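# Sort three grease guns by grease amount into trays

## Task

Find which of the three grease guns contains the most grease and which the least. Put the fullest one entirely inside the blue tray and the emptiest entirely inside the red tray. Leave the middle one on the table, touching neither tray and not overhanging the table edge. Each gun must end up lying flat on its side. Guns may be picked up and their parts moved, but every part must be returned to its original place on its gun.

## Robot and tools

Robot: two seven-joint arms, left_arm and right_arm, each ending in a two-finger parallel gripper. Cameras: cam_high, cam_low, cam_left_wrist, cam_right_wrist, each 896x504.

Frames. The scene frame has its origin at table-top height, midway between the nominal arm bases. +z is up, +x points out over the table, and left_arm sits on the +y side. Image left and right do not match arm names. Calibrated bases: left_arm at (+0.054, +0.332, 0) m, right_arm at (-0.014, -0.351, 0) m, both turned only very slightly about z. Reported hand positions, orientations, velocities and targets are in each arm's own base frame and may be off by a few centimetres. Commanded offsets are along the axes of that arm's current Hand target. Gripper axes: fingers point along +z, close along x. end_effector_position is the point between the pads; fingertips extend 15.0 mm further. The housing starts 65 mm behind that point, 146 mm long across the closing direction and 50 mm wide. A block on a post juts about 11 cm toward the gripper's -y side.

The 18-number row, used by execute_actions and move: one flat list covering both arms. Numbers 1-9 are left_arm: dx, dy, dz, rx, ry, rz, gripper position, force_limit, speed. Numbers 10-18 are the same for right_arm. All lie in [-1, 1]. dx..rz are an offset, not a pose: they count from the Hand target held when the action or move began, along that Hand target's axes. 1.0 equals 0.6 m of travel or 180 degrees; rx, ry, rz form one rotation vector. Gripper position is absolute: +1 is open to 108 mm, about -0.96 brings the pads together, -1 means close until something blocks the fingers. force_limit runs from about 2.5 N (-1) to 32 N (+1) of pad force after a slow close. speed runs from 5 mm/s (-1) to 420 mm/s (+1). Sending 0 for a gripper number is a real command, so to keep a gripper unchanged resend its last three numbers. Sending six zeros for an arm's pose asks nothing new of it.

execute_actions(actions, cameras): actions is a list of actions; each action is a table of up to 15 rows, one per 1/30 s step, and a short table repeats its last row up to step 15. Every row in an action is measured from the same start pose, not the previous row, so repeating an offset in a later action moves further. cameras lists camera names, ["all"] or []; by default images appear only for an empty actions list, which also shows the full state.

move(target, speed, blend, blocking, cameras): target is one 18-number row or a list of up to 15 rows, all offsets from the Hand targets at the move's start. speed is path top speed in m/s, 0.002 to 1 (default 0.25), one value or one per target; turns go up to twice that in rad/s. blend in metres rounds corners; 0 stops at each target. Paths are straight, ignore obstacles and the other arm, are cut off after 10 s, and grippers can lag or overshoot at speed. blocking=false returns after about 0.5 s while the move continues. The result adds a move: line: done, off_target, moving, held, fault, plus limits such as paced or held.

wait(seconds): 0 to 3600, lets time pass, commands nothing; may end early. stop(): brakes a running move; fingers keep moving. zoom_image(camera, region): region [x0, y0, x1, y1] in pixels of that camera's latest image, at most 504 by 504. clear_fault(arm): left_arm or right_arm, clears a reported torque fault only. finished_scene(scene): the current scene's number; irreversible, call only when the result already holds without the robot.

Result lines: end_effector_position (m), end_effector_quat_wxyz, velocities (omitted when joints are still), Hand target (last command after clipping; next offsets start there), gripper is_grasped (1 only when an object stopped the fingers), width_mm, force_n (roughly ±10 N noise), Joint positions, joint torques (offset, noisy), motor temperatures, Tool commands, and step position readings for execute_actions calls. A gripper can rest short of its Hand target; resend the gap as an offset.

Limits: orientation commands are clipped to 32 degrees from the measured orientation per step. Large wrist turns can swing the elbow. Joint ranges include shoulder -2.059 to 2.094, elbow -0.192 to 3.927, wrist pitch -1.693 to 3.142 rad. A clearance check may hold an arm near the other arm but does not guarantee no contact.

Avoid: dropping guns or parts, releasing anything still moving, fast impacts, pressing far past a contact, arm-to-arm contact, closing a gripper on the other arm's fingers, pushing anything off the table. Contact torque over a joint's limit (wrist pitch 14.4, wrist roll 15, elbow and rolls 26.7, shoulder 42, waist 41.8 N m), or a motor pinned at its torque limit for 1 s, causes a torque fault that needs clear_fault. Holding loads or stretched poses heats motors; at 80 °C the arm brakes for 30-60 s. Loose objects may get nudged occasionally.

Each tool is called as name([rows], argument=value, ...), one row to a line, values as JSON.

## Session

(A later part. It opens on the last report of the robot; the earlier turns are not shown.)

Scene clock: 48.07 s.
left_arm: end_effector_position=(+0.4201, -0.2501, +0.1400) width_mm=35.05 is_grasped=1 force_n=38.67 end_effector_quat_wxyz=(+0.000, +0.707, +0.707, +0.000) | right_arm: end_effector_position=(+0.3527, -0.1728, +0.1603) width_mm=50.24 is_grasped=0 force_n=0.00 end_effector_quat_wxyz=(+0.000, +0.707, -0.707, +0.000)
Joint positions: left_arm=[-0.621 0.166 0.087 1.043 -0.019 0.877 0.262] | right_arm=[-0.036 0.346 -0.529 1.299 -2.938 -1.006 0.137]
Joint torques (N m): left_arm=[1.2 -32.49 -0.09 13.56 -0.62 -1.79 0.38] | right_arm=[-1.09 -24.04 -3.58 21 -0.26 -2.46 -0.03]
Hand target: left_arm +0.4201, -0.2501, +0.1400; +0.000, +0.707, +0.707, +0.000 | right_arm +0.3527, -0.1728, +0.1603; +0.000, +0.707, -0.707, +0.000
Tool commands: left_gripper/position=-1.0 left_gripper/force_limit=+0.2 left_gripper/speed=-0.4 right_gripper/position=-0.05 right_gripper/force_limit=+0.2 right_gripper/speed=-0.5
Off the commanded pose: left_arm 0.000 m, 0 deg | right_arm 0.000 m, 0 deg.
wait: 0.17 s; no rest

move([
  [-0.4167,0,0.05,0,0,0,-1,0.2,-0.4,0,0,0,0,0,0,-0.05,0.2,-0.5],
  [-0.4167,0,0.189,0,0,0,-1,0.2,-0.4,0,0,0,0,0,0,-0.05,0.2,-0.5],
  [-0.4167,0,0.189,0,0,0,-0.05,0.2,-0.4,0,0,0,0,0,0,-0.05,0.2,-0.5],
  [-0.4167,0,0,0,0,0,-0.05,0.2,-0.4,0,0,0,0,0,0,-0.05,0.2,-0.5],
  [0.0685,0,0,0,0,0,-0.05,0.2,-0.4,0,0,0,0,0,0,-0.05,0.2,-0.5],
  [0.0685,0,0.09,0,0,0,-0.05,0.2,-0.4,0,0,0,0,0,0,-0.05,0.2,-0.5],
], speed=[0.3,0.15,0.1,0.2,0.35,0.15], blend=[0.02,0,0,0.02,0.02,0], cameras=["cam_left_wrist"])

Scene clock: 54.63 s.
left_arm: end_effector_position=(+0.4201, -0.2090, +0.0860) width_mm=50.24 is_grasped=0 force_n=0.00 end_effector_quat_wxyz=(+0.000, +0.707, +0.707, +0.000) | right_arm: end_effector_position=(+0.3527, -0.1728, +0.1603) width_mm=50.24 is_grasped=0 force_n=0.00 end_effector_quat_wxyz=(+0.000, +0.707, -0.707, +0.000)
Joint positions: left_arm=[-0.568 0.206 0.108 0.916 -0.034 0.711 0.348] | right_arm=[-0.036 0.346 -0.529 1.299 -2.938 -1.006 0.137]
Joint torques (N m): left_arm=[1.26 -28.56 -0.01 11.65 -0.75 -1.4 0.39] | right_arm=[-0.43 -23.91 -3.45 20.71 -0.18 -2.4 0.05]
Hand target: left_arm +0.4201, -0.2090, +0.0860; +0.000, +0.707, +0.707, +0.000 | right_arm +0.3527, -0.1728, +0.1603; +0.000, +0.707, -0.707, +0.000
Off the commanded pose: left_arm 0.000 m, 0 deg | right_arm 0.000 m, 0 deg.
move: done

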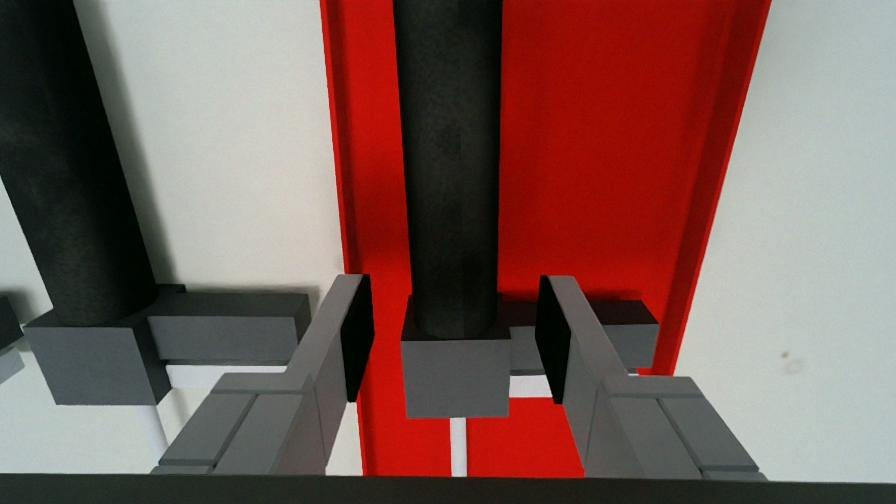

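move([
  [0,0,0.092,0,0,0,-0.05,0.2,-0.4,0,0,0,0,0,0,-0.05,0.2,-0.5],
  [0,0,0.092,0,0,0,-1,0.2,-0.4,0,0,0,0,0,0,-0.05,0.2,-0.5],
  [0,0,-0.173,0,0,0,-1,0.2,-0.4,0,0,0,0,0,0,-0.05,0.2,-0.5],
  [-0.285,0.1333,-0.173,0,0,0,-1,0.2,-0.4,0,0,0,0,0,0,-0.05,0.2,-0.5],
  [-0.285,0.1333,-0.09,0,0,0,-1,0.2,-0.4,0,0,0,0,0,0,-0.05,0.2,-0.5],
], speed=[0.12,0.1,0.2,0.3,0.1])

wait(seconds=0.1)

wait(seconds=0.1)

wait(seconds=0.1)

wait(seconds=0.1)

wait(seconds=0.1)

wait(seconds=0.1)

wait(seconds=0.1)

wait(seconds=0.1)

wait(seconds=0.1)

wait(seconds=0.1)

Scene clock: 60.50 s.
left_arm: end_effector_position=(+0.5001, -0.3800, +0.1400) width_mm=35.09 is_grasped=1 force_n=38.49 end_effector_quat_wxyz=(+0.000, +0.707, +0.707, +0.000) | right_arm: end_effector_position=(+0.3527, -0.1728, +0.1603) width_mm=50.24 is_grasped=0 force_n=0.00 end_effector_quat_wxyz=(+0.000, +0.707, -0.707, +0.000)
Joint positions: left_arm=[-0.672 0.616 0.03 1.711 -0.019 1.096 0.146] | right_arm=[-0.036 0.346 -0.529 1.299 -2.938 -1.006 0.137]
Joint torques (N m): left_arm=[0.01 -46.9 -0.12 14.48 -0.52 -1.82 0.3] | right_arm=[-0.5 -24.19 -3.39 20.94 -0.22 -2.18 0.02]
Hand target: left_arm +0.5001, -0.3800, +0.1400; +0.000, +0.707, +0.707, +0.000 | right_arm +0.3527, -0.1728, +0.1603; +0.000, +0.707, -0.707, +0.000
Off the commanded pose: left_arm 0.000 m, 0 deg | right_arm 0.000 m, 0 deg.
move: done

Scene clock: 60.60 s.
left_arm: end_effector_position=(+0.5001, -0.3800, +0.1400) width_mm=35.09 is_grasped=1 force_n=38.49 end_effector_quat_wxyz=(+0.000, +0.707, +0.707, +0.000) | right_arm: end_effector_position=(+0.3527, -0.1728, +0.1603) width_mm=50.24 is_grasped=0 force_n=0.00 end_effector_quat_wxyz=(+0.000, +0.707, -0.707, +0.000)
Joint positions: left_arm=[-0.672 0.616 0.03 1.711 -0.019 1.096 0.146] | right_arm=[-0.036 0.346 -0.529 1.299 -2.938 -1.006 0.137]
Joint torques (N m): left_arm=[0.21 -47.1 -0.05 14.55 -0.46 -1.8 0.31] | right_arm=[-0.22 -24.03 -3.67 20.92 -0.38 -2.11 0.01]
Hand target: left_arm +0.5001, -0.3800, +0.1400; +0.000, +0.707, +0.707, +0.000 | right_arm +0.3527, -0.1728, +0.1603; +0.000, +0.707, -0.707, +0.000
Tool commands: left_gripper/position=-1.0 left_gripper/force_limit=+0.2 left_gripper/speed=-0.4 right_gripper/position=-0.05 right_gripper/force_limit=+0.2 right_gripper/speed=-0.5
Off the commanded pose: left_arm 0.000 m, 0 deg | right_arm 0.000 m, 0 deg.
wait: 0.10 s; no rest

Scene clock: 60.70 s.
left_arm: end_effector_position=(+0.5001, -0.3800, +0.1400) width_mm=35.09 is_grasped=1 force_n=38.49 end_effector_quat_wxyz=(+0.000, +0.707, +0.707, +0.000) | right_arm: end_effector_position=(+0.3527, -0.1728, +0.1603) width_mm=50.24 is_grasped=0 force_n=0.00 end_effector_quat_wxyz=(+0.000, +0.707, -0.707, +0.000)
Joint positions: left_arm=[-0.672 0.616 0.03 1.711 -0.019 1.096 0.146] | right_arm=[-0.036 0.346 -0.529 1.299 -2.938 -1.006 0.137]
Joint torques (N m): left_arm=[0.37 -46.99 -0.04 14.68 -0.56 -1.86 0.4] | right_arm=[-0.76 -24.33 -3.46 20.77 -0.18 -2.09 0.19]
Hand target: left_arm +0.5001, -0.3800, +0.1400; +0.000, +0.707, +0.707, +0.000 | right_arm +0.3527, -0.1728, +0.1603; +0.000, +0.707, -0.707, +0.000
Tool commands: left_gripper/position=-1.0 left_gripper/force_limit=+0.2 left_gripper/speed=-0.4 right_gripper/position=-0.05 right_gripper/force_limit=+0.2 right_gripper/speed=-0.5
Off the commanded pose: left_arm 0.000 m, 0 deg | right_arm 0.000 m, 0 deg.
wait: 0.10 s; no rest

Scene clock: 60.80 s.
left_arm: end_effector_position=(+0.5001, -0.3800, +0.1400) width_mm=35.09 is_grasped=1 force_n=38.49 end_effector_quat_wxyz=(+0.000, +0.707, +0.707, +0.000) | right_arm: end_effector_position=(+0.3527, -0.1728, +0.1603) width_mm=50.24 is_grasped=0 force_n=0.00 end_effector_quat_wxyz=(+0.000, +0.707, -0.707, +0.000)
Joint positions: left_arm=[-0.672 0.616 0.03 1.711 -0.019 1.096 0.146] | right_arm=[-0.036 0.346 -0.529 1.299 -2.938 -1.006 0.137]
Joint torques (N m): left_arm=[0.55 -47.08 0.01 14.51 -0.43 -1.8 0.3] | right_arm=[-0.56 -24.52 -3.6 20.77 -0.56 -2.11 0.12]
Hand target: left_arm +0.5001, -0.3800, +0.1400; +0.000, +0.707, +0.707, +0.000 | right_arm +0.3527, -0.1728, +0.1603; +0.000, +0.707, -0.707, +0.000
Tool commands: left_gripper/position=-1.0 left_gripper/force_limit=+0.2 left_gripper/speed=-0.4 right_gripper/position=-0.05 right_gripper/force_limit=+0.2 right_gripper/speed=-0.5
Off the commanded pose: left_arm 0.000 m, 0 deg | right_arm 0.000 m, 0 deg.
wait: 0.10 s; no rest

Scene clock: 60.90 s.
left_arm: end_effector_position=(+0.5001, -0.3800, +0.1400) width_mm=35.09 is_grasped=1 force_n=38.49 end_effector_quat_wxyz=(+0.000, +0.707, +0.707, +0.000) | right_arm: end_effector_position=(+0.3527, -0.1728, +0.1603) width_mm=50.24 is_grasped=0 force_n=0.00 end_effector_quat_wxyz=(+0.000, +0.707, -0.707, +0.000)
Joint positions: left_arm=[-0.672 0.616 0.03 1.711 -0.019 1.096 0.146] | right_arm=[-0.036 0.346 -0.529 1.299 -2.938 -1.006 0.137]
Joint torques (N m): left_arm=[0.29 -46.96 0.07 14.68 -0.59 -1.77 0.39] | right_arm=[-0.13 -24.44 -3.65 20.76 -0.16 -2.23 0.18]
Hand target: left_arm +0.5001, -0.3800, +0.1400; +0.000, +0.707, +0.707, +0.000 | right_arm +0.3527, -0.1728, +0.1603; +0.000, +0.707, -0.707, +0.000
Tool commands: left_gripper/position=-1.0 left_gripper/force_limit=+0.2 left_gripper/speed=-0.4 right_gripper/position=-0.05 right_gripper/force_limit=+0.2 right_gripper/speed=-0.5
Off the commanded pose: left_arm 0.000 m, 0 deg | right_arm 0.000 m, 0 deg.
wait: 0.10 s; no rest

Scene clock: 61.00 s.
left_arm: end_effector_position=(+0.5001, -0.3800, +0.1400) width_mm=35.09 is_grasped=1 force_n=38.49 end_effector_quat_wxyz=(+0.000, +0.707, +0.707, +0.000) | right_arm: end_effector_position=(+0.3527, -0.1728, +0.1603) width_mm=50.24 is_grasped=0 force_n=0.00 end_effector_quat_wxyz=(+0.000, +0.707, -0.707, +0.000)
Joint positions: left_arm=[-0.672 0.616 0.03 1.711 -0.019 1.096 0.146] | right_arm=[-0.036 0.346 -0.529 1.299 -2.938 -1.006 0.137]
Joint torques (N m): left_arm=[0.5 -47.08 0.15 14.69 -0.46 -1.77 0.36] | right_arm=[-0.4 -24.48 -3.47 20.92 -0.17 -2.23 0.12]
Hand target: left_arm +0.5001, -0.3800, +0.1400; +0.000, +0.707, +0.707, +0.000 | right_arm +0.3527, -0.1728, +0.1603; +0.000, +0.707, -0.707, +0.000
Tool commands: left_gripper/position=-1.0 left_gripper/force_limit=+0.2 left_gripper/speed=-0.4 right_gripper/position=-0.05 right_gripper/force_limit=+0.2 right_gripper/speed=-0.5
Off the commanded pose: left_arm 0.000 m, 0 deg | right_arm 0.000 m, 0 deg.
wait: 0.10 s; no rest

Scene clock: 61.10 s.
left_arm: end_effector_position=(+0.5001, -0.3800, +0.1400) width_mm=35.09 is_grasped=1 force_n=38.49 end_effector_quat_wxyz=(+0.000, +0.707, +0.707, +0.000) | right_arm: end_effector_position=(+0.3527, -0.1728, +0.1603) width_mm=50.24 is_grasped=0 force_n=0.00 end_effector_quat_wxyz=(+0.000, +0.707, -0.707, +0.000)
Joint positions: left_arm=[-0.672 0.616 0.03 1.711 -0.019 1.096 0.146] | right_arm=[-0.036 0.346 -0.529 1.299 -2.938 -1.006 0.137]
Joint torques (N m): left_arm=[0.57 -46.79 0.19 14.63 -0.47 -1.83 0.36] | right_arm=[-0.78 -24.3 -3.57 20.74 -0.34 -2.36 0.01]
Hand target: left_arm +0.5001, -0.3800, +0.1400; +0.000, +0.707, +0.707, +0.000 | right_arm +0.3527, -0.1728, +0.1603; +0.000, +0.707, -0.707, +0.000
Tool commands: left_gripper/position=-1.0 left_gripper/force_limit=+0.2 left_gripper/speed=-0.4 right_gripper/position=-0.05 right_gripper/force_limit=+0.2 right_gripper/speed=-0.5
Off the commanded pose: left_arm 0.000 m, 0 deg | right_arm 0.000 m, 0 deg.
wait: 0.10 s; no rest

Scene clock: 61.20 s.
left_arm: end_effector_position=(+0.5001, -0.3800, +0.1400) width_mm=35.09 is_grasped=1 force_n=38.49 end_effector_quat_wxyz=(+0.000, +0.707, +0.707, +0.000) | right_arm: end_effector_position=(+0.3527, -0.1728, +0.1603) width_mm=50.24 is_grasped=0 force_n=0.00 end_effector_quat_wxyz=(+0.000, +0.707, -0.707, +0.000)
Joint positions: left_arm=[-0.672 0.616 0.03 1.711 -0.019 1.096 0.146] | right_arm=[-0.036 0.346 -0.529 1.299 -2.938 -1.006 0.137]
Joint torques (N m): left_arm=[0.69 -46.97 0.21 14.69 -0.54 -1.79 0.38] | right_arm=[-0.09 -24.16 -3.68 20.92 -0.19 -2.17 -0.06]
Hand target: left_arm +0.5001, -0.3800, +0.1400; +0.000, +0.707, +0.707, +0.000 | right_arm +0.3527, -0.1728, +0.1603; +0.000, +0.707, -0.707, +0.000
Tool commands: left_gripper/position=-1.0 left_gripper/force_limit=+0.2 left_gripper/speed=-0.4 right_gripper/position=-0.05 right_gripper/force_limit=+0.2 right_gripper/speed=-0.5
Off the commanded pose: left_arm 0.000 m, 0 deg | right_arm 0.000 m, 0 deg.
wait: 0.10 s; no rest

Scene clock: 61.30 s.
left_arm: end_effector_position=(+0.5001, -0.3800, +0.1400) width_mm=35.09 is_grasped=1 force_n=38.49 end_effector_quat_wxyz=(+0.000, +0.707, +0.707, +0.000) | right_arm: end_effector_position=(+0.3527, -0.1728, +0.1603) width_mm=50.24 is_grasped=0 force_n=0.00 end_effector_quat_wxyz=(+0.000, +0.707, -0.707, +0.000)
Joint positions: left_arm=[-0.672 0.616 0.03 1.711 -0.019 1.096 0.146] | right_arm=[-0.036 0.346 -0.529 1.299 -2.938 -1.006 0.137]
Joint torques (N m): left_arm=[0.52 -46.9 0.21 14.66 -0.46 -1.75 0.4] | right_arm=[-0.18 -24.42 -3.64 20.97 -0.22 -2.23 0.13]
Hand target: left_arm +0.5001, -0.3800, +0.1400; +0.000, +0.707, +0.707, +0.000 | right_arm +0.3527, -0.1728, +0.1603; +0.000, +0.707, -0.707, +0.000
Tool commands: left_gripper/position=-1.0 left_gripper/force_limit=+0.2 left_gripper/speed=-0.4 right_gripper/position=-0.05 right_gripper/force_limit=+0.2 right_gripper/speed=-0.5
Off the commanded pose: left_arm 0.000 m, 0 deg | right_arm 0.000 m, 0 deg.
wait: 0.10 s; no rest

Scene clock: 61.40 s.
left_arm: end_effector_position=(+0.5001, -0.3800, +0.1400) width_mm=35.09 is_grasped=1 force_n=38.49 end_effector_quat_wxyz=(+0.000, +0.707, +0.707, +0.000) | right_arm: end_effector_position=(+0.3527, -0.1728, +0.1603) width_mm=50.24 is_grasped=0 force_n=0.00 end_effector_quat_wxyz=(+0.000, +0.707, -0.707, +0.000)
Joint positions: left_arm=[-0.672 0.616 0.03 1.711 -0.019 1.096 0.146] | right_arm=[-0.036 0.346 -0.529 1.299 -2.938 -1.006 0.137]
Joint torques (N m): left_arm=[0.69 -47 0.15 14.6 -0.55 -1.74 0.37] | right_arm=[-0.36 -24.45 -3.67 20.61 -0.2 -2.37 0.15]
Hand target: left_arm +0.5001, -0.3800, +0.1400; +0.000, +0.707, +0.707, +0.000 | right_arm +0.3527, -0.1728, +0.1603; +0.000, +0.707, -0.707, +0.000
Tool commands: left_gripper/position=-1.0 left_gripper/force_limit=+0.2 left_gripper/speed=-0.4 right_gripper/position=-0.05 right_gripper/force_limit=+0.2 right_gripper/speed=-0.5
Off the commanded pose: left_arm 0.000 m, 0 deg | right_arm 0.000 m, 0 deg.
wait: 0.10 s; no rest

Scene clock: 61.50 s.
left_arm: end_effector_position=(+0.5001, -0.3800, +0.1400) width_mm=35.09 is_grasped=1 force_n=38.49 end_effector_quat_wxyz=(+0.000, +0.707, +0.707, +0.000) | right_arm: end_effector_position=(+0.3527, -0.1728, +0.1603) width_mm=50.24 is_grasped=0 force_n=0.00 end_effector_quat_wxyz=(+0.000, +0.707, -0.707, +0.000)
Joint positions: left_arm=[-0.672 0.616 0.03 1.711 -0.019 1.096 0.146] | right_arm=[-0.036 0.346 -0.529 1.299 -2.938 -1.006 0.137]
Joint torques (N m): left_arm=[0.55 -47.02 0.19 14.57 -0.48 -1.75 0.38] | right_arm=[-0.46 -24 -3.51 20.67 -0.16 -2.2 0.05]
Hand target: left_arm +0.5001, -0.3800, +0.1400; +0.000, +0.707, +0.707, +0.000 | right_arm +0.3527, -0.1728, +0.1603; +0.000, +0.707, -0.707, +0.000
Tool commands: left_gripper/position=-1.0 left_gripper/force_limit=+0.2 left_gripper/speed=-0.4 right_gripper/position=-0.05 right_gripper/force_limit=+0.2 right_gripper/speed=-0.5
Off the commanded pose: left_arm 0.000 m, 0 deg | right_arm 0.000 m, 0 deg.
wait: 0.10 s; no rest

move([
  [0.5667,-0.1333,0,0,0,0,-1,0.2,-0.4,0,0,0,0,0,0,-0.05,0.2,-0.5],
  [0.5667,-0.1333,0.1888,0,0,0,-1,0.2,-0.4,0,0,0,0,0,0,-0.05,0.2,-0.5],
  [0.5667,-0.1333,0.1888,0,0,0,-0.05,0.2,-0.4,0,0,0,0,0,0,-0.05,0.2,-0.5],
  [0.5667,-0.1333,0,0,0,0,-0.05,0.2,-0.4,0,0,0,0,0,0,-0.05,0.2,-0.5],
  [0.0333,-0.1333,0,0,0,0,-0.05,0.2,-0.4,0,0,0,0,0,0,-0.05,0.2,-0.5],
], speed=[0.35,0.15,0.1,0.2,0.35], blend=[0.02,0,0,0.02,0], cameras=["cam_left_wrist"])

Scene clock: 67.57 s.
left_arm: end_effector_position=(+0.4202, -0.3600, +0.1400) width_mm=50.24 is_grasped=0 force_n=0.00 end_effector_quat_wxyz=(+0.000, +0.707, +0.707, +0.000) | right_arm: end_effector_position=(+0.3527, -0.1728, +0.1603) width_mm=50.24 is_grasped=0 force_n=0.00 end_effector_quat_wxyz=(+0.000, +0.707, -0.707, +0.000)
Joint positions: left_arm=[-0.694 0.362 -0.017 1.318 0.007 0.956 0.072] | right_arm=[-0.036 0.346 -0.529 1.299 -2.938 -1.006 0.137]
Joint torques (N m): left_arm=[-0.77 -35.04 -0.63 13.09 1.13 -1.18 -0.44] | right_arm=[-0.88 -24.74 -3.64 20.72 -0.1 -2.29 0.1]
Hand target: left_arm +0.4202, -0.3600, +0.1400; +0.000, +0.707, +0.707, +0.000 | right_arm +0.3527, -0.1728, +0.1603; +0.000, +0.707, -0.707, +0.000
Off the commanded pose: left_arm 0.000 m, 0 deg | right_arm 0.000 m, 0 deg.
move: done

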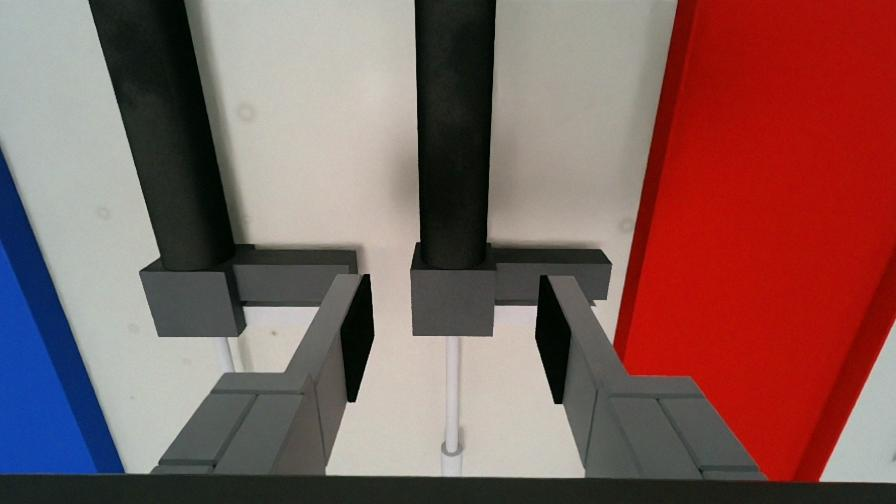

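move([
  [0,0,0.1891,0,0,0,-0.05,0.2,-0.4,0,0,0,0,0,0,-0.05,0.2,-0.5],
  [0,0,0.1891,0,0,0,-1,0.2,-0.4,0,0,0,0,0,0,-0.05,0.2,-0.5],
  [0,0,-0.0833,0,0,0,-1,0.2,-0.4,0,0,0,0,0,0,-0.05,0.2,-0.5],
  [-0.0333,0.1333,-0.0833,0,0,0,-1,0.2,-0.4,0,0,0,0,0,0,-0.05,0.2,-0.5],
  [-0.0333,0.1333,0,0,0,0,-1,0.2,-0.4,0,0,0,0,0,0,-0.05,0.2,-0.5],
], speed=[0.15,0.1,0.2,0.3,0.1])

wait(seconds=0.1)

wait(seconds=0.1)

wait(seconds=0.1)

wait(seconds=0.1)

wait(seconds=0.1)

wait(seconds=0.1)

wait(seconds=0.1)

wait(seconds=0.1)

wait(seconds=0.1)

wait(seconds=0.1)

Scene clock: 73.13 s.
left_arm: end_effector_position=(+0.5002, -0.3800, +0.1400) width_mm=35.05 is_grasped=1 force_n=38.51 end_effector_quat_wxyz=(+0.000, +0.707, +0.707, +0.000) | right_arm: end_effector_position=(+0.3527, -0.1728, +0.1603) width_mm=50.24 is_grasped=0 force_n=0.00 end_effector_quat_wxyz=(+0.000, +0.707, -0.707, +0.000)
Joint positions: left_arm=[-0.653 0.616 0.004 1.711 -0.003 1.096 0.137] | right_arm=[-0.036 0.346 -0.529 1.299 -2.938 -1.006 0.137]
Joint torques (N m): left_arm=[0.62 -47.04 -0.48 14.66 -0.51 -1.82 0.35] | right_arm=[-0.21 -24.58 -3.47 20.95 -0.3 -2.2 0.05]
Hand target: left_arm +0.5001, -0.3800, +0.1400; +0.000, +0.707, +0.707, +0.000 | right_arm +0.3527, -0.1728, +0.1603; +0.000, +0.707, -0.707, +0.000
Off the commanded pose: left_arm 0.000 m, 0 deg | right_arm 0.000 m, 0 deg.
move: done

Scene clock: 73.23 s.
left_arm: end_effector_position=(+0.5001, -0.3800, +0.1400) width_mm=35.05 is_grasped=1 force_n=38.51 end_effector_quat_wxyz=(+0.000, +0.707, +0.707, +0.000) | right_arm: end_effector_position=(+0.3527, -0.1728, +0.1603) width_mm=50.24 is_grasped=0 force_n=0.00 end_effector_quat_wxyz=(+0.000, +0.707, -0.707, +0.000)
Joint positions: left_arm=[-0.653 0.616 0.004 1.711 -0.003 1.095 0.137] | right_arm=[-0.036 0.346 -0.529 1.299 -2.938 -1.006 0.137]
Joint torques (N m): left_arm=[0.58 -47.29 -0.41 14.69 -0.4 -1.82 0.32] | right_arm=[-0.59 -24.86 -3.45 20.61 -0.29 -2.31 0.03]
Hand target: left_arm +0.5001, -0.3800, +0.1400; +0.000, +0.707, +0.707, +0.000 | right_arm +0.3527, -0.1728, +0.1603; +0.000, +0.707, -0.707, +0.000
Tool commands: left_gripper/position=-1.0 left_gripper/force_limit=+0.2 left_gripper/speed=-0.4 right_gripper/position=-0.05 right_gripper/force_limit=+0.2 right_gripper/speed=-0.5
Off the commanded pose: left_arm 0.000 m, 0 deg | right_arm 0.000 m, 0 deg.
wait: 0.10 s; no rest

Scene clock: 73.33 s.
left_arm: end_effector_position=(+0.5001, -0.3800, +0.1400) width_mm=35.05 is_grasped=1 force_n=38.51 end_effector_quat_wxyz=(+0.000, +0.707, +0.707, +0.000) | right_arm: end_effector_position=(+0.3527, -0.1728, +0.1603) width_mm=50.24 is_grasped=0 force_n=0.00 end_effector_quat_wxyz=(+0.000, +0.707, -0.707, +0.000)
Joint positions: left_arm=[-0.653 0.616 0.004 1.711 -0.003 1.095 0.137] | right_arm=[-0.036 0.346 -0.529 1.299 -2.938 -1.006 0.137]
Joint torques (N m): left_arm=[0.67 -47.04 -0.46 14.68 -0.52 -1.81 0.42] | right_arm=[-0.26 -25.02 -3.51 21 -0.36 -2.14 0.29]
Hand target: left_arm +0.5001, -0.3800, +0.1400; +0.000, +0.707, +0.707, +0.000 | right_arm +0.3527, -0.1728, +0.1603; +0.000, +0.707, -0.707, +0.000
Tool commands: left_gripper/position=-1.0 left_gripper/force_limit=+0.2 left_gripper/speed=-0.4 right_gripper/position=-0.05 right_gripper/force_limit=+0.2 right_gripper/speed=-0.5
Off the commanded pose: left_arm 0.000 m, 0 deg | right_arm 0.000 m, 0 deg.
wait: 0.10 s; no rest

Scene clock: 73.43 s.
left_arm: end_effector_position=(+0.5001, -0.3800, +0.1400) width_mm=35.05 is_grasped=1 force_n=38.51 end_effector_quat_wxyz=(+0.000, +0.707, +0.707, +0.000) | right_arm: end_effector_position=(+0.3527, -0.1728, +0.1603) width_mm=50.24 is_grasped=0 force_n=0.00 end_effector_quat_wxyz=(+0.000, +0.707, -0.707, +0.000)
Joint positions: left_arm=[-0.653 0.616 0.004 1.711 -0.003 1.095 0.137] | right_arm=[-0.036 0.346 -0.529 1.299 -2.938 -1.006 0.137]
Joint torques (N m): left_arm=[0.71 -47.12 -0.44 14.69 -0.59 -1.88 0.35] | right_arm=[-0.42 -25.32 -3.47 20.85 -0.41 -2.11 -0.04]
Hand target: left_arm +0.5001, -0.3800, +0.1400; +0.000, +0.707, +0.707, +0.000 | right_arm +0.3527, -0.1728, +0.1603; +0.000, +0.707, -0.707, +0.000
Tool commands: left_gripper/position=-1.0 left_gripper/force_limit=+0.2 left_gripper/speed=-0.4 right_gripper/position=-0.05 right_gripper/force_limit=+0.2 right_gripper/speed=-0.5
Off the commanded pose: left_arm 0.000 m, 0 deg | right_arm 0.000 m, 0 deg.
wait: 0.10 s; no rest

Scene clock: 73.53 s.
left_arm: end_effector_position=(+0.5001, -0.3800, +0.1400) width_mm=35.05 is_grasped=1 force_n=38.51 end_effector_quat_wxyz=(+0.000, +0.707, +0.707, +0.000) | right_arm: end_effector_position=(+0.3527, -0.1728, +0.1603) width_mm=50.24 is_grasped=0 force_n=0.00 end_effector_quat_wxyz=(+0.000, +0.707, -0.707, +0.000)
Joint positions: left_arm=[-0.653 0.616 0.004 1.711 -0.003 1.095 0.137] | right_arm=[-0.036 0.346 -0.529 1.299 -2.938 -1.006 0.137]
Joint torques (N m): left_arm=[0.67 -46.99 -0.49 14.67 -0.5 -1.75 0.37] | right_arm=[-0.42 -24.88 -3.5 20.98 -0.34 -2.32 0]
Hand target: left_arm +0.5001, -0.3800, +0.1400; +0.000, +0.707, +0.707, +0.000 | right_arm +0.3527, -0.1728, +0.1603; +0.000, +0.707, -0.707, +0.000
Tool commands: left_gripper/position=-1.0 left_gripper/force_limit=+0.2 left_gripper/speed=-0.4 right_gripper/position=-0.05 right_gripper/force_limit=+0.2 right_gripper/speed=-0.5
Off the commanded pose: left_arm 0.000 m, 0 deg | right_arm 0.000 m, 0 deg.
wait: 0.10 s; no rest

Scene clock: 73.63 s.
left_arm: end_effector_position=(+0.5001, -0.3800, +0.1400) width_mm=35.05 is_grasped=1 force_n=38.51 end_effector_quat_wxyz=(+0.000, +0.707, +0.707, +0.000) | right_arm: end_effector_position=(+0.3527, -0.1728, +0.1603) width_mm=50.24 is_grasped=0 force_n=0.00 end_effector_quat_wxyz=(+0.000, +0.707, -0.707, +0.000)
Joint positions: left_arm=[-0.653 0.616 0.004 1.711 -0.003 1.095 0.137] | right_arm=[-0.036 0.346 -0.529 1.299 -2.938 -1.006 0.137]
Joint torques (N m): left_arm=[0.53 -47.12 -0.59 14.71 -0.45 -1.8 0.33] | right_arm=[-0.38 -25.05 -3.6 20.84 -0.17 -2.13 0.08]
Hand target: left_arm +0.5001, -0.3800, +0.1400; +0.000, +0.707, +0.707, +0.000 | right_arm +0.3527, -0.1728, +0.1603; +0.000, +0.707, -0.707, +0.000
Tool commands: left_gripper/position=-1.0 left_gripper/force_limit=+0.2 left_gripper/speed=-0.4 right_gripper/position=-0.05 right_gripper/force_limit=+0.2 right_gripper/speed=-0.5
Off the commanded pose: left_arm 0.000 m, 0 deg | right_arm 0.000 m, 0 deg.
wait: 0.10 s; no rest

Scene clock: 73.73 s.
left_arm: end_effector_position=(+0.5001, -0.3800, +0.1400) width_mm=35.05 is_grasped=1 force_n=38.51 end_effector_quat_wxyz=(+0.000, +0.707, +0.707, +0.000) | right_arm: end_effector_position=(+0.3527, -0.1728, +0.1603) width_mm=50.24 is_grasped=0 force_n=0.00 end_effector_quat_wxyz=(+0.000, +0.707, -0.707, +0.000)
Joint positions: left_arm=[-0.653 0.616 0.004 1.711 -0.003 1.095 0.137] | right_arm=[-0.036 0.346 -0.529 1.299 -2.938 -1.006 0.137]
Joint torques (N m): left_arm=[0.53 -47.09 -0.62 14.72 -0.38 -1.76 0.32] | right_arm=[-0.41 -24.99 -3.7 20.61 -0.28 -2.22 0]
Hand target: left_arm +0.5001, -0.3800, +0.1400; +0.000, +0.707, +0.707, +0.000 | right_arm +0.3527, -0.1728, +0.1603; +0.000, +0.707, -0.707, +0.000
Tool commands: left_gripper/position=-1.0 left_gripper/force_limit=+0.2 left_gripper/speed=-0.4 right_gripper/position=-0.05 right_gripper/force_limit=+0.2 right_gripper/speed=-0.5
Off the commanded pose: left_arm 0.000 m, 0 deg | right_arm 0.000 m, 0 deg.
wait: 0.10 s; no rest

Scene clock: 73.83 s.
left_arm: end_effector_position=(+0.5001, -0.3800, +0.1400) width_mm=35.05 is_grasped=1 force_n=38.51 end_effector_quat_wxyz=(+0.000, +0.707, +0.707, +0.000) | right_arm: end_effector_position=(+0.3527, -0.1728, +0.1603) width_mm=50.24 is_grasped=0 force_n=0.00 end_effector_quat_wxyz=(+0.000, +0.707, -0.707, +0.000)
Joint positions: left_arm=[-0.653 0.616 0.004 1.711 -0.003 1.095 0.137] | right_arm=[-0.036 0.346 -0.529 1.299 -2.938 -1.006 0.137]
Joint torques (N m): left_arm=[0.46 -47.06 -0.49 14.71 -0.36 -1.76 0.36] | right_arm=[-0.3 -24.85 -3.79 20.73 -0.19 -2.25 0.05]
Hand target: left_arm +0.5001, -0.3800, +0.1400; +0.000, +0.707, +0.707, +0.000 | right_arm +0.3527, -0.1728, +0.1603; +0.000, +0.707, -0.707, +0.000
Tool commands: left_gripper/position=-1.0 left_gripper/force_limit=+0.2 left_gripper/speed=-0.4 right_gripper/position=-0.05 right_gripper/force_limit=+0.2 right_gripper/speed=-0.5
Off the commanded pose: left_arm 0.000 m, 0 deg | right_arm 0.000 m, 0 deg.
wait: 0.10 s; no rest

Scene clock: 73.93 s.
left_arm: end_effector_position=(+0.5001, -0.3800, +0.1400) width_mm=35.05 is_grasped=1 force_n=38.51 end_effector_quat_wxyz=(+0.000, +0.707, +0.707, +0.000) | right_arm: end_effector_position=(+0.3527, -0.1728, +0.1603) width_mm=50.24 is_grasped=0 force_n=0.00 end_effector_quat_wxyz=(+0.000, +0.707, -0.707, +0.000)
Joint positions: left_arm=[-0.653 0.616 0.004 1.711 -0.003 1.095 0.137] | right_arm=[-0.036 0.346 -0.529 1.299 -2.938 -1.006 0.137]
Joint torques (N m): left_arm=[0.63 -47.28 -0.53 14.65 -0.55 -1.76 0.34] | right_arm=[-0.34 -25.03 -3.33 20.59 -0.21 -2.18 0.13]
Hand target: left_arm +0.5001, -0.3800, +0.1400; +0.000, +0.707, +0.707, +0.000 | right_arm +0.3527, -0.1728, +0.1603; +0.000, +0.707, -0.707, +0.000
Tool commands: left_gripper/position=-1.0 left_gripper/force_limit=+0.2 left_gripper/speed=-0.4 right_gripper/position=-0.05 right_gripper/force_limit=+0.2 right_gripper/speed=-0.5
Off the commanded pose: left_arm 0.000 m, 0 deg | right_arm 0.000 m, 0 deg.
wait: 0.10 s; no rest

Scene clock: 74.03 s.
left_arm: end_effector_position=(+0.5001, -0.3800, +0.1400) width_mm=35.05 is_grasped=1 force_n=38.51 end_effector_quat_wxyz=(+0.000, +0.707, +0.707, +0.000) | right_arm: end_effector_position=(+0.3527, -0.1728, +0.1603) width_mm=50.24 is_grasped=0 force_n=0.00 end_effector_quat_wxyz=(+0.000, +0.707, -0.707, +0.000)
Joint positions: left_arm=[-0.653 0.616 0.004 1.711 -0.003 1.095 0.137] | right_arm=[-0.036 0.346 -0.529 1.299 -2.938 -1.006 0.137]
Joint torques (N m): left_arm=[0.55 -47.21 -0.46 14.71 -0.53 -1.69 0.41] | right_arm=[-0.14 -24.58 -3.58 20.94 -0.17 -2.21 0.07]
Hand target: left_arm +0.5001, -0.3800, +0.1400; +0.000, +0.707, +0.707, +0.000 | right_arm +0.3527, -0.1728, +0.1603; +0.000, +0.707, -0.707, +0.000
Tool commands: left_gripper/position=-1.0 left_gripper/force_limit=+0.2 left_gripper/speed=-0.4 right_gripper/position=-0.05 right_gripper/force_limit=+0.2 right_gripper/speed=-0.5
Off the commanded pose: left_arm 0.000 m, 0 deg | right_arm 0.000 m, 0 deg.
wait: 0.10 s; no rest

Scene clock: 74.13 s.
left_arm: end_effector_position=(+0.5001, -0.3800, +0.1400) width_mm=35.05 is_grasped=1 force_n=38.51 end_effector_quat_wxyz=(+0.000, +0.707, +0.707, +0.000) | right_arm: end_effector_position=(+0.3527, -0.1728, +0.1603) width_mm=50.24 is_grasped=0 force_n=0.00 end_effector_quat_wxyz=(+0.000, +0.707, -0.707, +0.000)
Joint positions: left_arm=[-0.653 0.616 0.004 1.711 -0.003 1.095 0.137] | right_arm=[-0.036 0.346 -0.529 1.299 -2.938 -1.006 0.137]
Joint torques (N m): left_arm=[0.45 -47.17 -0.46 14.68 -0.42 -1.75 0.37] | right_arm=[-0.35 -24.71 -3.56 20.62 -0.31 -2.18 0.16]
Hand target: left_arm +0.5001, -0.3800, +0.1400; +0.000, +0.707, +0.707, +0.000 | right_arm +0.3527, -0.1728, +0.1603; +0.000, +0.707, -0.707, +0.000
Tool commands: left_gripper/position=-1.0 left_gripper/force_limit=+0.2 left_gripper/speed=-0.4 right_gripper/position=-0.05 right_gripper/force_limit=+0.2 right_gripper/speed=-0.5
Off the commanded pose: left_arm 0.000 m, 0 deg | right_arm 0.000 m, 0 deg.
wait: 0.10 s; no rest

move([
  [0.0333,-0.1333,0.05,0,0,0,-1,0.2,-0.4,0,0,0,0,0,0,-0.05,0.2,-0.5],
  [0.0333,-0.1333,0.189,0,0,0,-1,0.2,-0.4,0,0,0,0,0,0,-0.05,0.2,-0.5],
  [0.0333,-0.1333,0.189,0,0,0,-0.05,0.2,-0.4,0,0,0,0,0,0,-0.05,0.2,-0.5],
  [0.0333,-0.1333,0.05,0,0,0,-0.05,0.2,-0.4,0,0,0,0,0,0,-0.05,0.2,-0.5],
  [-0.2,-0.1333,0.05,0,0,0,-0.05,0.2,-0.4,0,0,0,0,0,0,-0.05,0.2,-0.5],
  [-0.2,-0.1333,0.1891,0,0,0,-0.05,0.2,-0.4,0,0,0,0,0,0,-0.05,0.2,-0.5],
], speed=[0.25,0.15,0.1,0.2,0.25,0.15], blend=[0.02,0,0,0.02,0.02,0], cameras=["cam_left_wrist"])

move([
  [0,0,0,0,0,0,-1,0.2,-0.4,0,0,0,0,0,0,-0.05,0.2,-0.5],
  [0,0,-0.17,0,0,0,-1,0.2,-0.4,0,0,0,0,0,0,-0.05,0.2,-0.5],
  [0.488,0,-0.17,0,0,0,-1,0.2,-0.4,0,0,0,0,0,0,-0.05,0.2,-0.5],
  [0.488,0,-0.02,0,0,0,-1,0.2,-0.4,0,0,0,0,0,0,-0.05,0.2,-0.5],
], speed=[0.1,0.2,0.3,0.15], blend=[0,0.02,0.02,0], cameras=["cam_left_wrist","cam_high"])

Scene clock: 79.40 s.
left_arm: end_effector_position=(+0.4202, -0.5000, +0.0266) width_mm=50.24 is_grasped=0 force_n=0.00 end_effector_quat_wxyz=(+0.000, +0.707, +0.707, +0.000) | right_arm: end_effector_position=(+0.3527, -0.1728, +0.1603) width_mm=50.24 is_grasped=0 force_n=0.00 end_effector_quat_wxyz=(+0.000, +0.707, -0.707, +0.000)
Joint positions: left_arm=[-0.837 0.862 -0.05 1.79 0.047 0.928 -0.112] | right_arm=[-0.036 0.346 -0.529 1.299 -2.938 -1.006 0.137]
Joint torques (N m): left_arm=[-0.83 -45.91 -0.75 12.92 1.08 -1.55 -0.32] | right_arm=[-0.36 -24.85 -3.53 20.55 -0.43 -2.17 -0.04]
Hand target: left_arm +0.4202, -0.5000, +0.0265; +0.000, +0.707, +0.707, +0.000 | right_arm +0.3527, -0.1728, +0.1603; +0.000, +0.707, -0.707, +0.000
Off the commanded pose: left_arm 0.000 m, 0 deg | right_arm 0.000 m, 0 deg.
move: done

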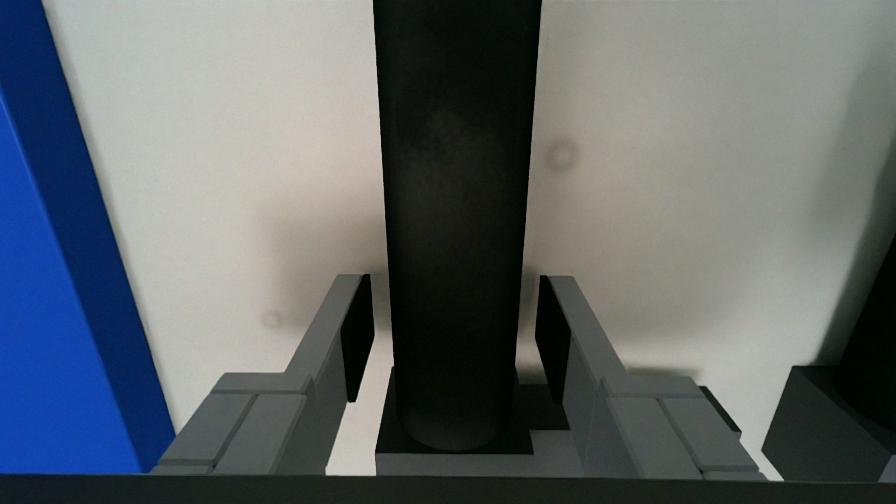

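Scene clock: 82.47 s.
left_arm: end_effector_position=(+0.4201, -0.2072, +0.0386) width_mm=35.06 is_grasped=1 force_n=37.96 end_effector_quat_wxyz=(+0.000, +0.707, +0.707, +0.000) | right_arm: end_effector_position=(+0.3527, -0.1728, +0.1603) width_mm=50.24 is_grasped=0 force_n=0.00 end_effector_quat_wxyz=(+0.000, +0.707, -0.707, +0.000)
Joint positions: left_arm=[-0.537 0.311 0.078 0.892 -0.043 0.583 0.358] | right_arm=[-0.036 0.346 -0.529 1.299 -2.938 -1.006 0.137]
Joint torques (N m): left_arm=[1.04 -32.88 0.04 12.24 -0.58 -1.82 0.39] | right_arm=[-0.03 -25.41 -3.52 20.7 -0.24 -2.15 0.12]
Hand target: left_arm +0.4201, -0.2072, +0.0385; +0.000, +0.707, +0.707, +0.000 | right_arm +0.3527, -0.1728, +0.1603; +0.000, +0.707, -0.707, +0.000
Off the commanded pose: left_arm 0.000 m, 0 deg | right_arm 0.000 m, 0 deg.
move: done
Images, in order (width x height): cam_high 896x504, cam_left_wrist 896x504.

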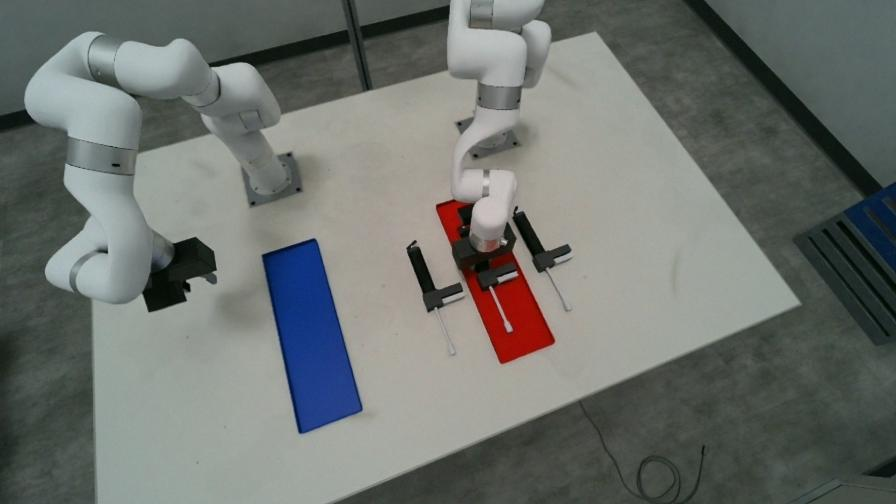

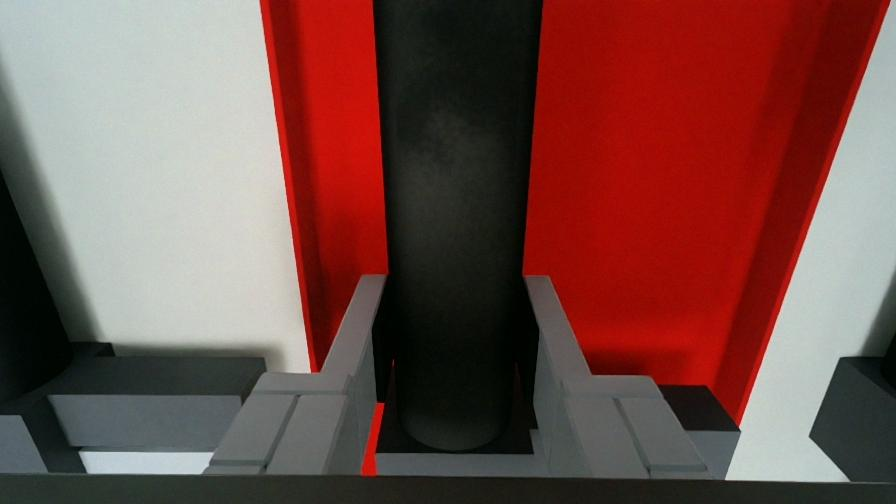

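move([
  [0,0,0.0135,0,0,0,-1,0.2,-0.4,0,0,0,0,0,0,0.1,0.2,-0.5],
  [0,0,0.0135,0,0,0,-0.05,0.2,-0.4,0,0,0,0,0,0,0.1,0.2,-0.5],
  [0,0,-0.22,0,0,0,-0.05,0.2,-0.4,-0.1,0,0,0,0,0,0.1,0.2,-0.5],
  [0.25,-0.25,-0.3,0,0,0,-0.05,0.2,-0.4,-0.5,-0.1455,0,0,0,0,0.1,0.2,-0.5],
  [0.25,-0.25,-0.3,0,0,0,-0.05,0.2,-0.4,-0.825,-0.1455,0,0,0,0,0.1,0.2,-0.5],
  [0.25,-0.25,-0.3,0,0,0,-0.05,0.2,-0.4,-0.825,-0.1455,0.14,0,0,0,0.1,0.2,-0.5],
], speed=[0.05,0.1,0.15,0.3,0.3,0.15], blend=[0,0,0.01,0.02,0.02,0], cameras=["cam_right_wrist","cam_left_wrist","cam_high"])

Scene clock: 87.87 s.
left_arm: end_effector_position=(+0.2700, -0.0572, +0.2185) width_mm=50.24 is_grasped=0 force_n=0.00 end_effector_quat_wxyz=(+0.000, +0.707, +0.707, +0.000) | right_arm: end_effector_position=(+0.4404, +0.3221, +0.0761) width_mm=58.49 is_grasped=0 force_n=0.00 end_effector_quat_wxyz=(+0.000, +0.707, -0.707, +0.000)
Joint positions: left_arm=[-0.412 -0.701 0.175 0.489 0.121 1.185 0.461] | right_arm=[0.74 1.012 -0.27 2.182 -2.896 -1.197 1.289]
Joint torques (N m): left_arm=[1.28 -9.07 -0.81 12.84 1.21 -1.17 0.35] | right_arm=[-2.33 -39.06 -3.72 22.02 0.11 -1.95 -0.32]
Hand target: left_arm +0.2700, -0.0572, +0.2185; +0.000, +0.707, +0.707, +0.000 | right_arm +0.4404, +0.3221, +0.0761; +0.000, +0.707, -0.707, +0.000
Off the commanded pose: left_arm 0.000 m, 0 deg | right_arm 0.000 m, 0 deg.
move: done
Images, in order (width x height): cam_high 896x504, cam_left_wrist 896x504, cam_right_wrist 896x504.

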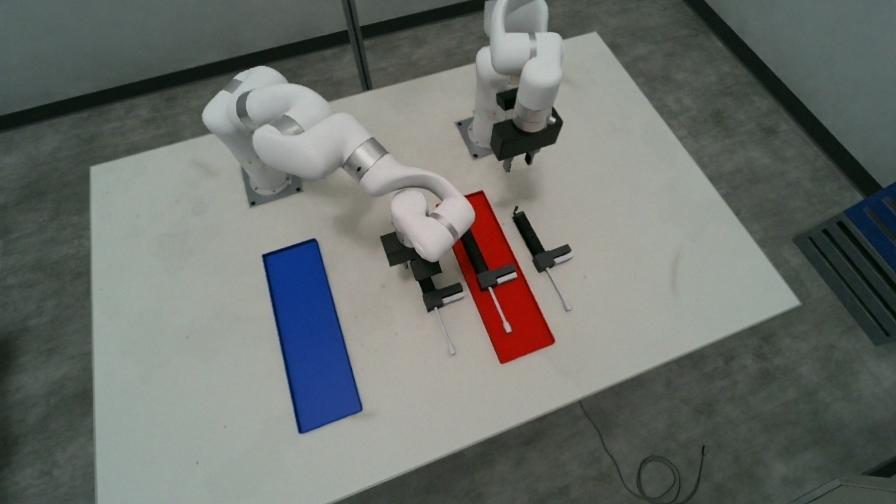

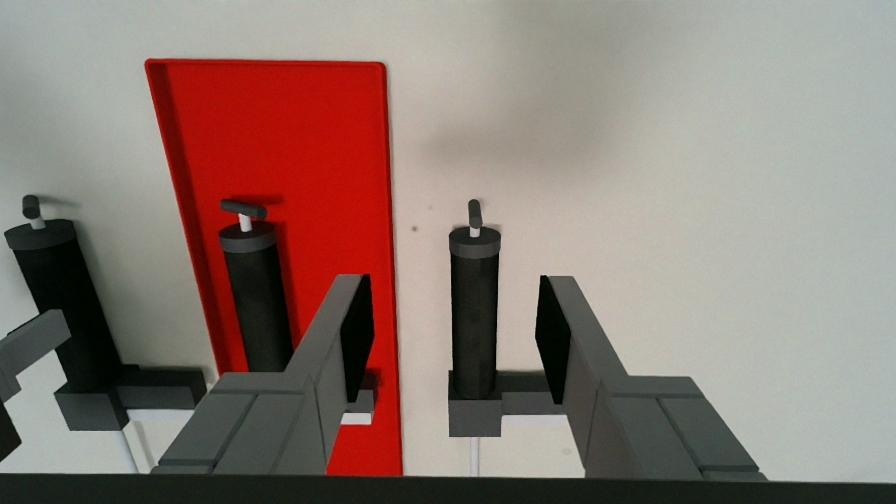

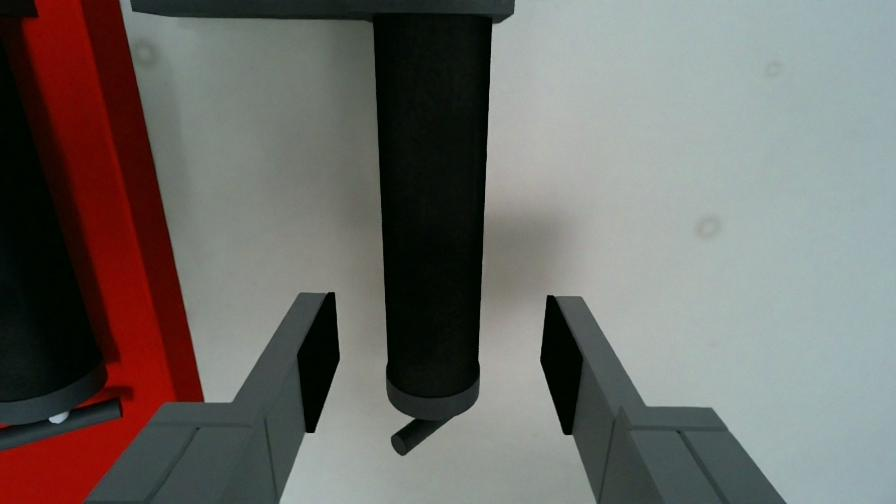

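move([
  [0,0,0,0,0,0,-0.05,0.2,-0.4,-0.003,0,0.0805,0,0,0,0.1,0.2,-0.5],
  [0,0,0,0,0,0,-0.05,0.2,-0.4,-0.003,0,0.0805,0,0,0,-1,0.2,-0.4],
  [0,0,0,0,0,0,-0.05,0.2,-0.4,-0.003,0,-0.11,0,0,0,-1,0.2,-0.4],
  [0,0,0,0,0,0,-0.05,0.2,-0.4,0.5817,0.047,-0.11,0,0,0,-1,0.2,-0.4],
  [0,0,0,0,0,0,-0.05,0.2,-0.4,0.5817,0.047,0.05,0,0,0,-1,0.2,-0.4],
], speed=[0.12,0.1,0.2,0.3,0.15], blend=[0,0,0.02,0.01,0], cameras=["cam_right_wrist","cam_high"])

Scene clock: 93.27 s.
left_arm: end_effector_position=(+0.2700, -0.0572, +0.2185) width_mm=50.24 is_grasped=0 force_n=0.00 end_effector_quat_wxyz=(+0.000, +0.707, +0.707, +0.000) | right_arm: end_effector_position=(+0.4119, -0.0269, +0.0463) width_mm=35.12 is_grasped=1 force_n=35.89 end_effector_quat_wxyz=(+0.000, +0.707, -0.707, +0.000)
Joint positions: left_arm=[-0.412 -0.701 0.175 0.489 0.121 1.185 0.461] | right_arm=[0.186 0.569 -0.351 1.295 -2.874 -0.773 0.479]
Joint torques (N m): left_arm=[1.2 -9.13 -0.94 13.06 1.1 -1.22 0.34] | right_arm=[-1.83 -31.27 -4.32 21.13 0.44 -2 -0.15]
Hand target: left_arm +0.2700, -0.0572, +0.2185; +0.000, +0.707, +0.707, +0.000 | right_arm +0.4119, -0.0269, +0.0462; +0.000, +0.707, -0.707, +0.000
Off the commanded pose: left_arm 0.000 m, 0 deg | right_arm 0.000 m, 0 deg.
move: done
Images, in order (width x height): cam_high 896x504, cam_right_wrist 896x504.

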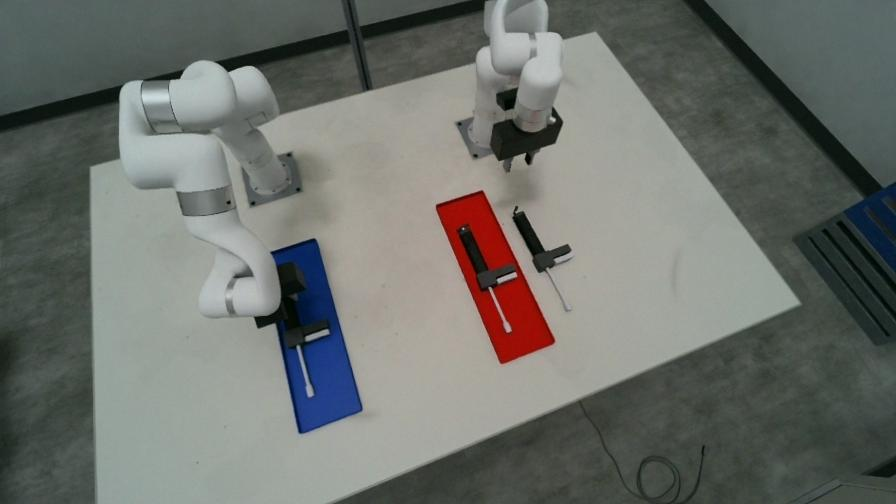

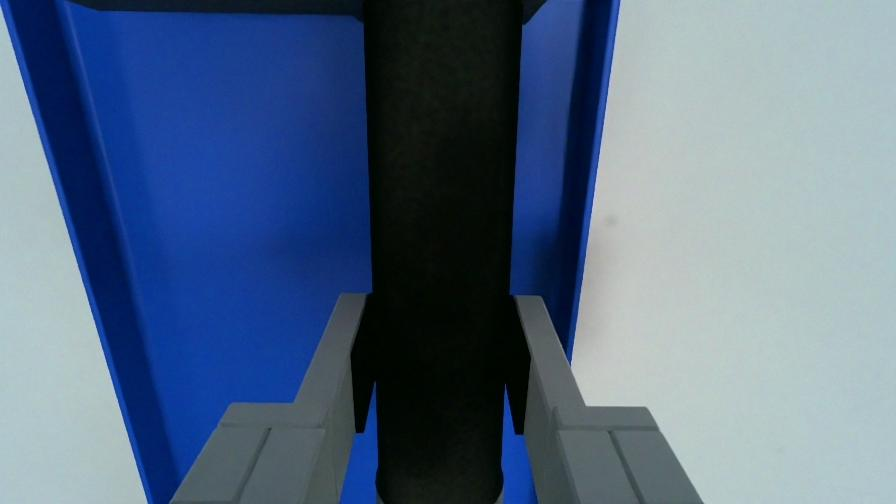

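move([
  [0,0,0,0,0,0,-0.05,0.2,-0.4,-0.005,0,0,0,0,0,-1,0.2,-0.4],
  [0,0,0,0,0,0,-0.05,0.2,-0.4,-0.005,0,0.0235,0,0,0,-1,0.2,-0.4],
  [0,0,0,0,0,0,-0.05,0.2,-0.4,-0.005,0,0.0235,0,0,0,-0.05,0.2,-0.5],
  [0,0,0,0,0,0,-0.05,0.2,-0.4,-0.005,0,-0.2,0,0,0,-0.05,0.2,-0.5],
  [0,0,0,0,0,0,-0.05,0.2,-0.4,0.2,0.2,-0.25,0,0,0,-0.05,0.2,-0.5],
], speed=[0.1,0.05,0.1,0.15,0.3], blend=[0,0,0,0.02,0], cameras=["cam_right_wrist","cam_high"])

Scene clock: 97.50 s.
left_arm: end_effector_position=(+0.2700, -0.0572, +0.2185) width_mm=50.24 is_grasped=0 force_n=0.00 end_effector_quat_wxyz=(+0.000, +0.707, +0.707, +0.000) | right_arm: end_effector_position=(+0.2918, -0.1467, +0.1963) width_mm=50.24 is_grasped=0 force_n=0.00 end_effector_quat_wxyz=(+0.000, +0.707, -0.707, +0.000)
Joint positions: left_arm=[-0.412 -0.701 0.175 0.489 0.121 1.185 0.461] | right_arm=[0.07 0.069 -0.561 1.082 -3.099 -1.024 0.273]
Joint torques (N m): left_arm=[1.39 -9.04 -0.99 13.25 1.03 -1.18 0.25] | right_arm=[-2.46 -18.97 -1.21 21.45 0.26 -2.46 -0.16]
Hand target: left_arm +0.2700, -0.0572, +0.2185; +0.000, +0.707, +0.707, +0.000 | right_arm +0.2918, -0.1468, +0.1963; +0.000, +0.707, -0.707, +0.000
Off the commanded pose: left_arm 0.000 m, 0 deg | right_arm 0.000 m, 0 deg.
move: done
Images, in order (width x height): cam_high 896x504, cam_right_wrist 896x504.

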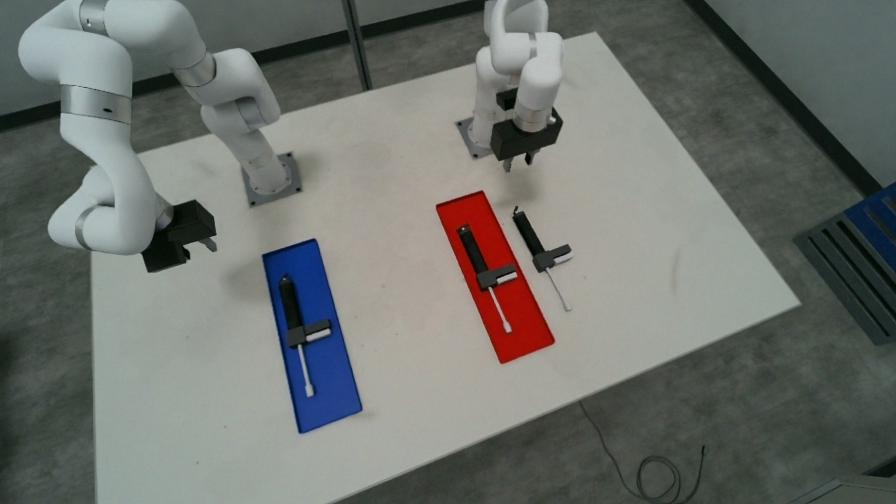

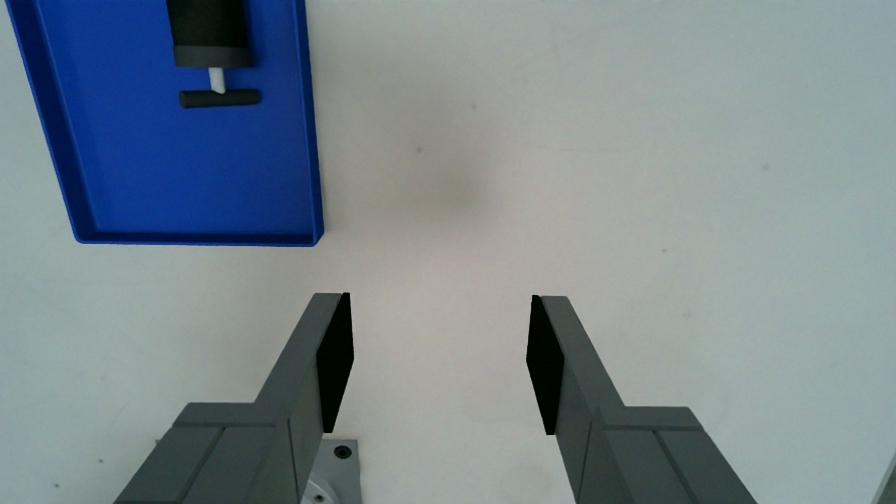

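finished_scene(scene=3)

The scene is finished: the task was done.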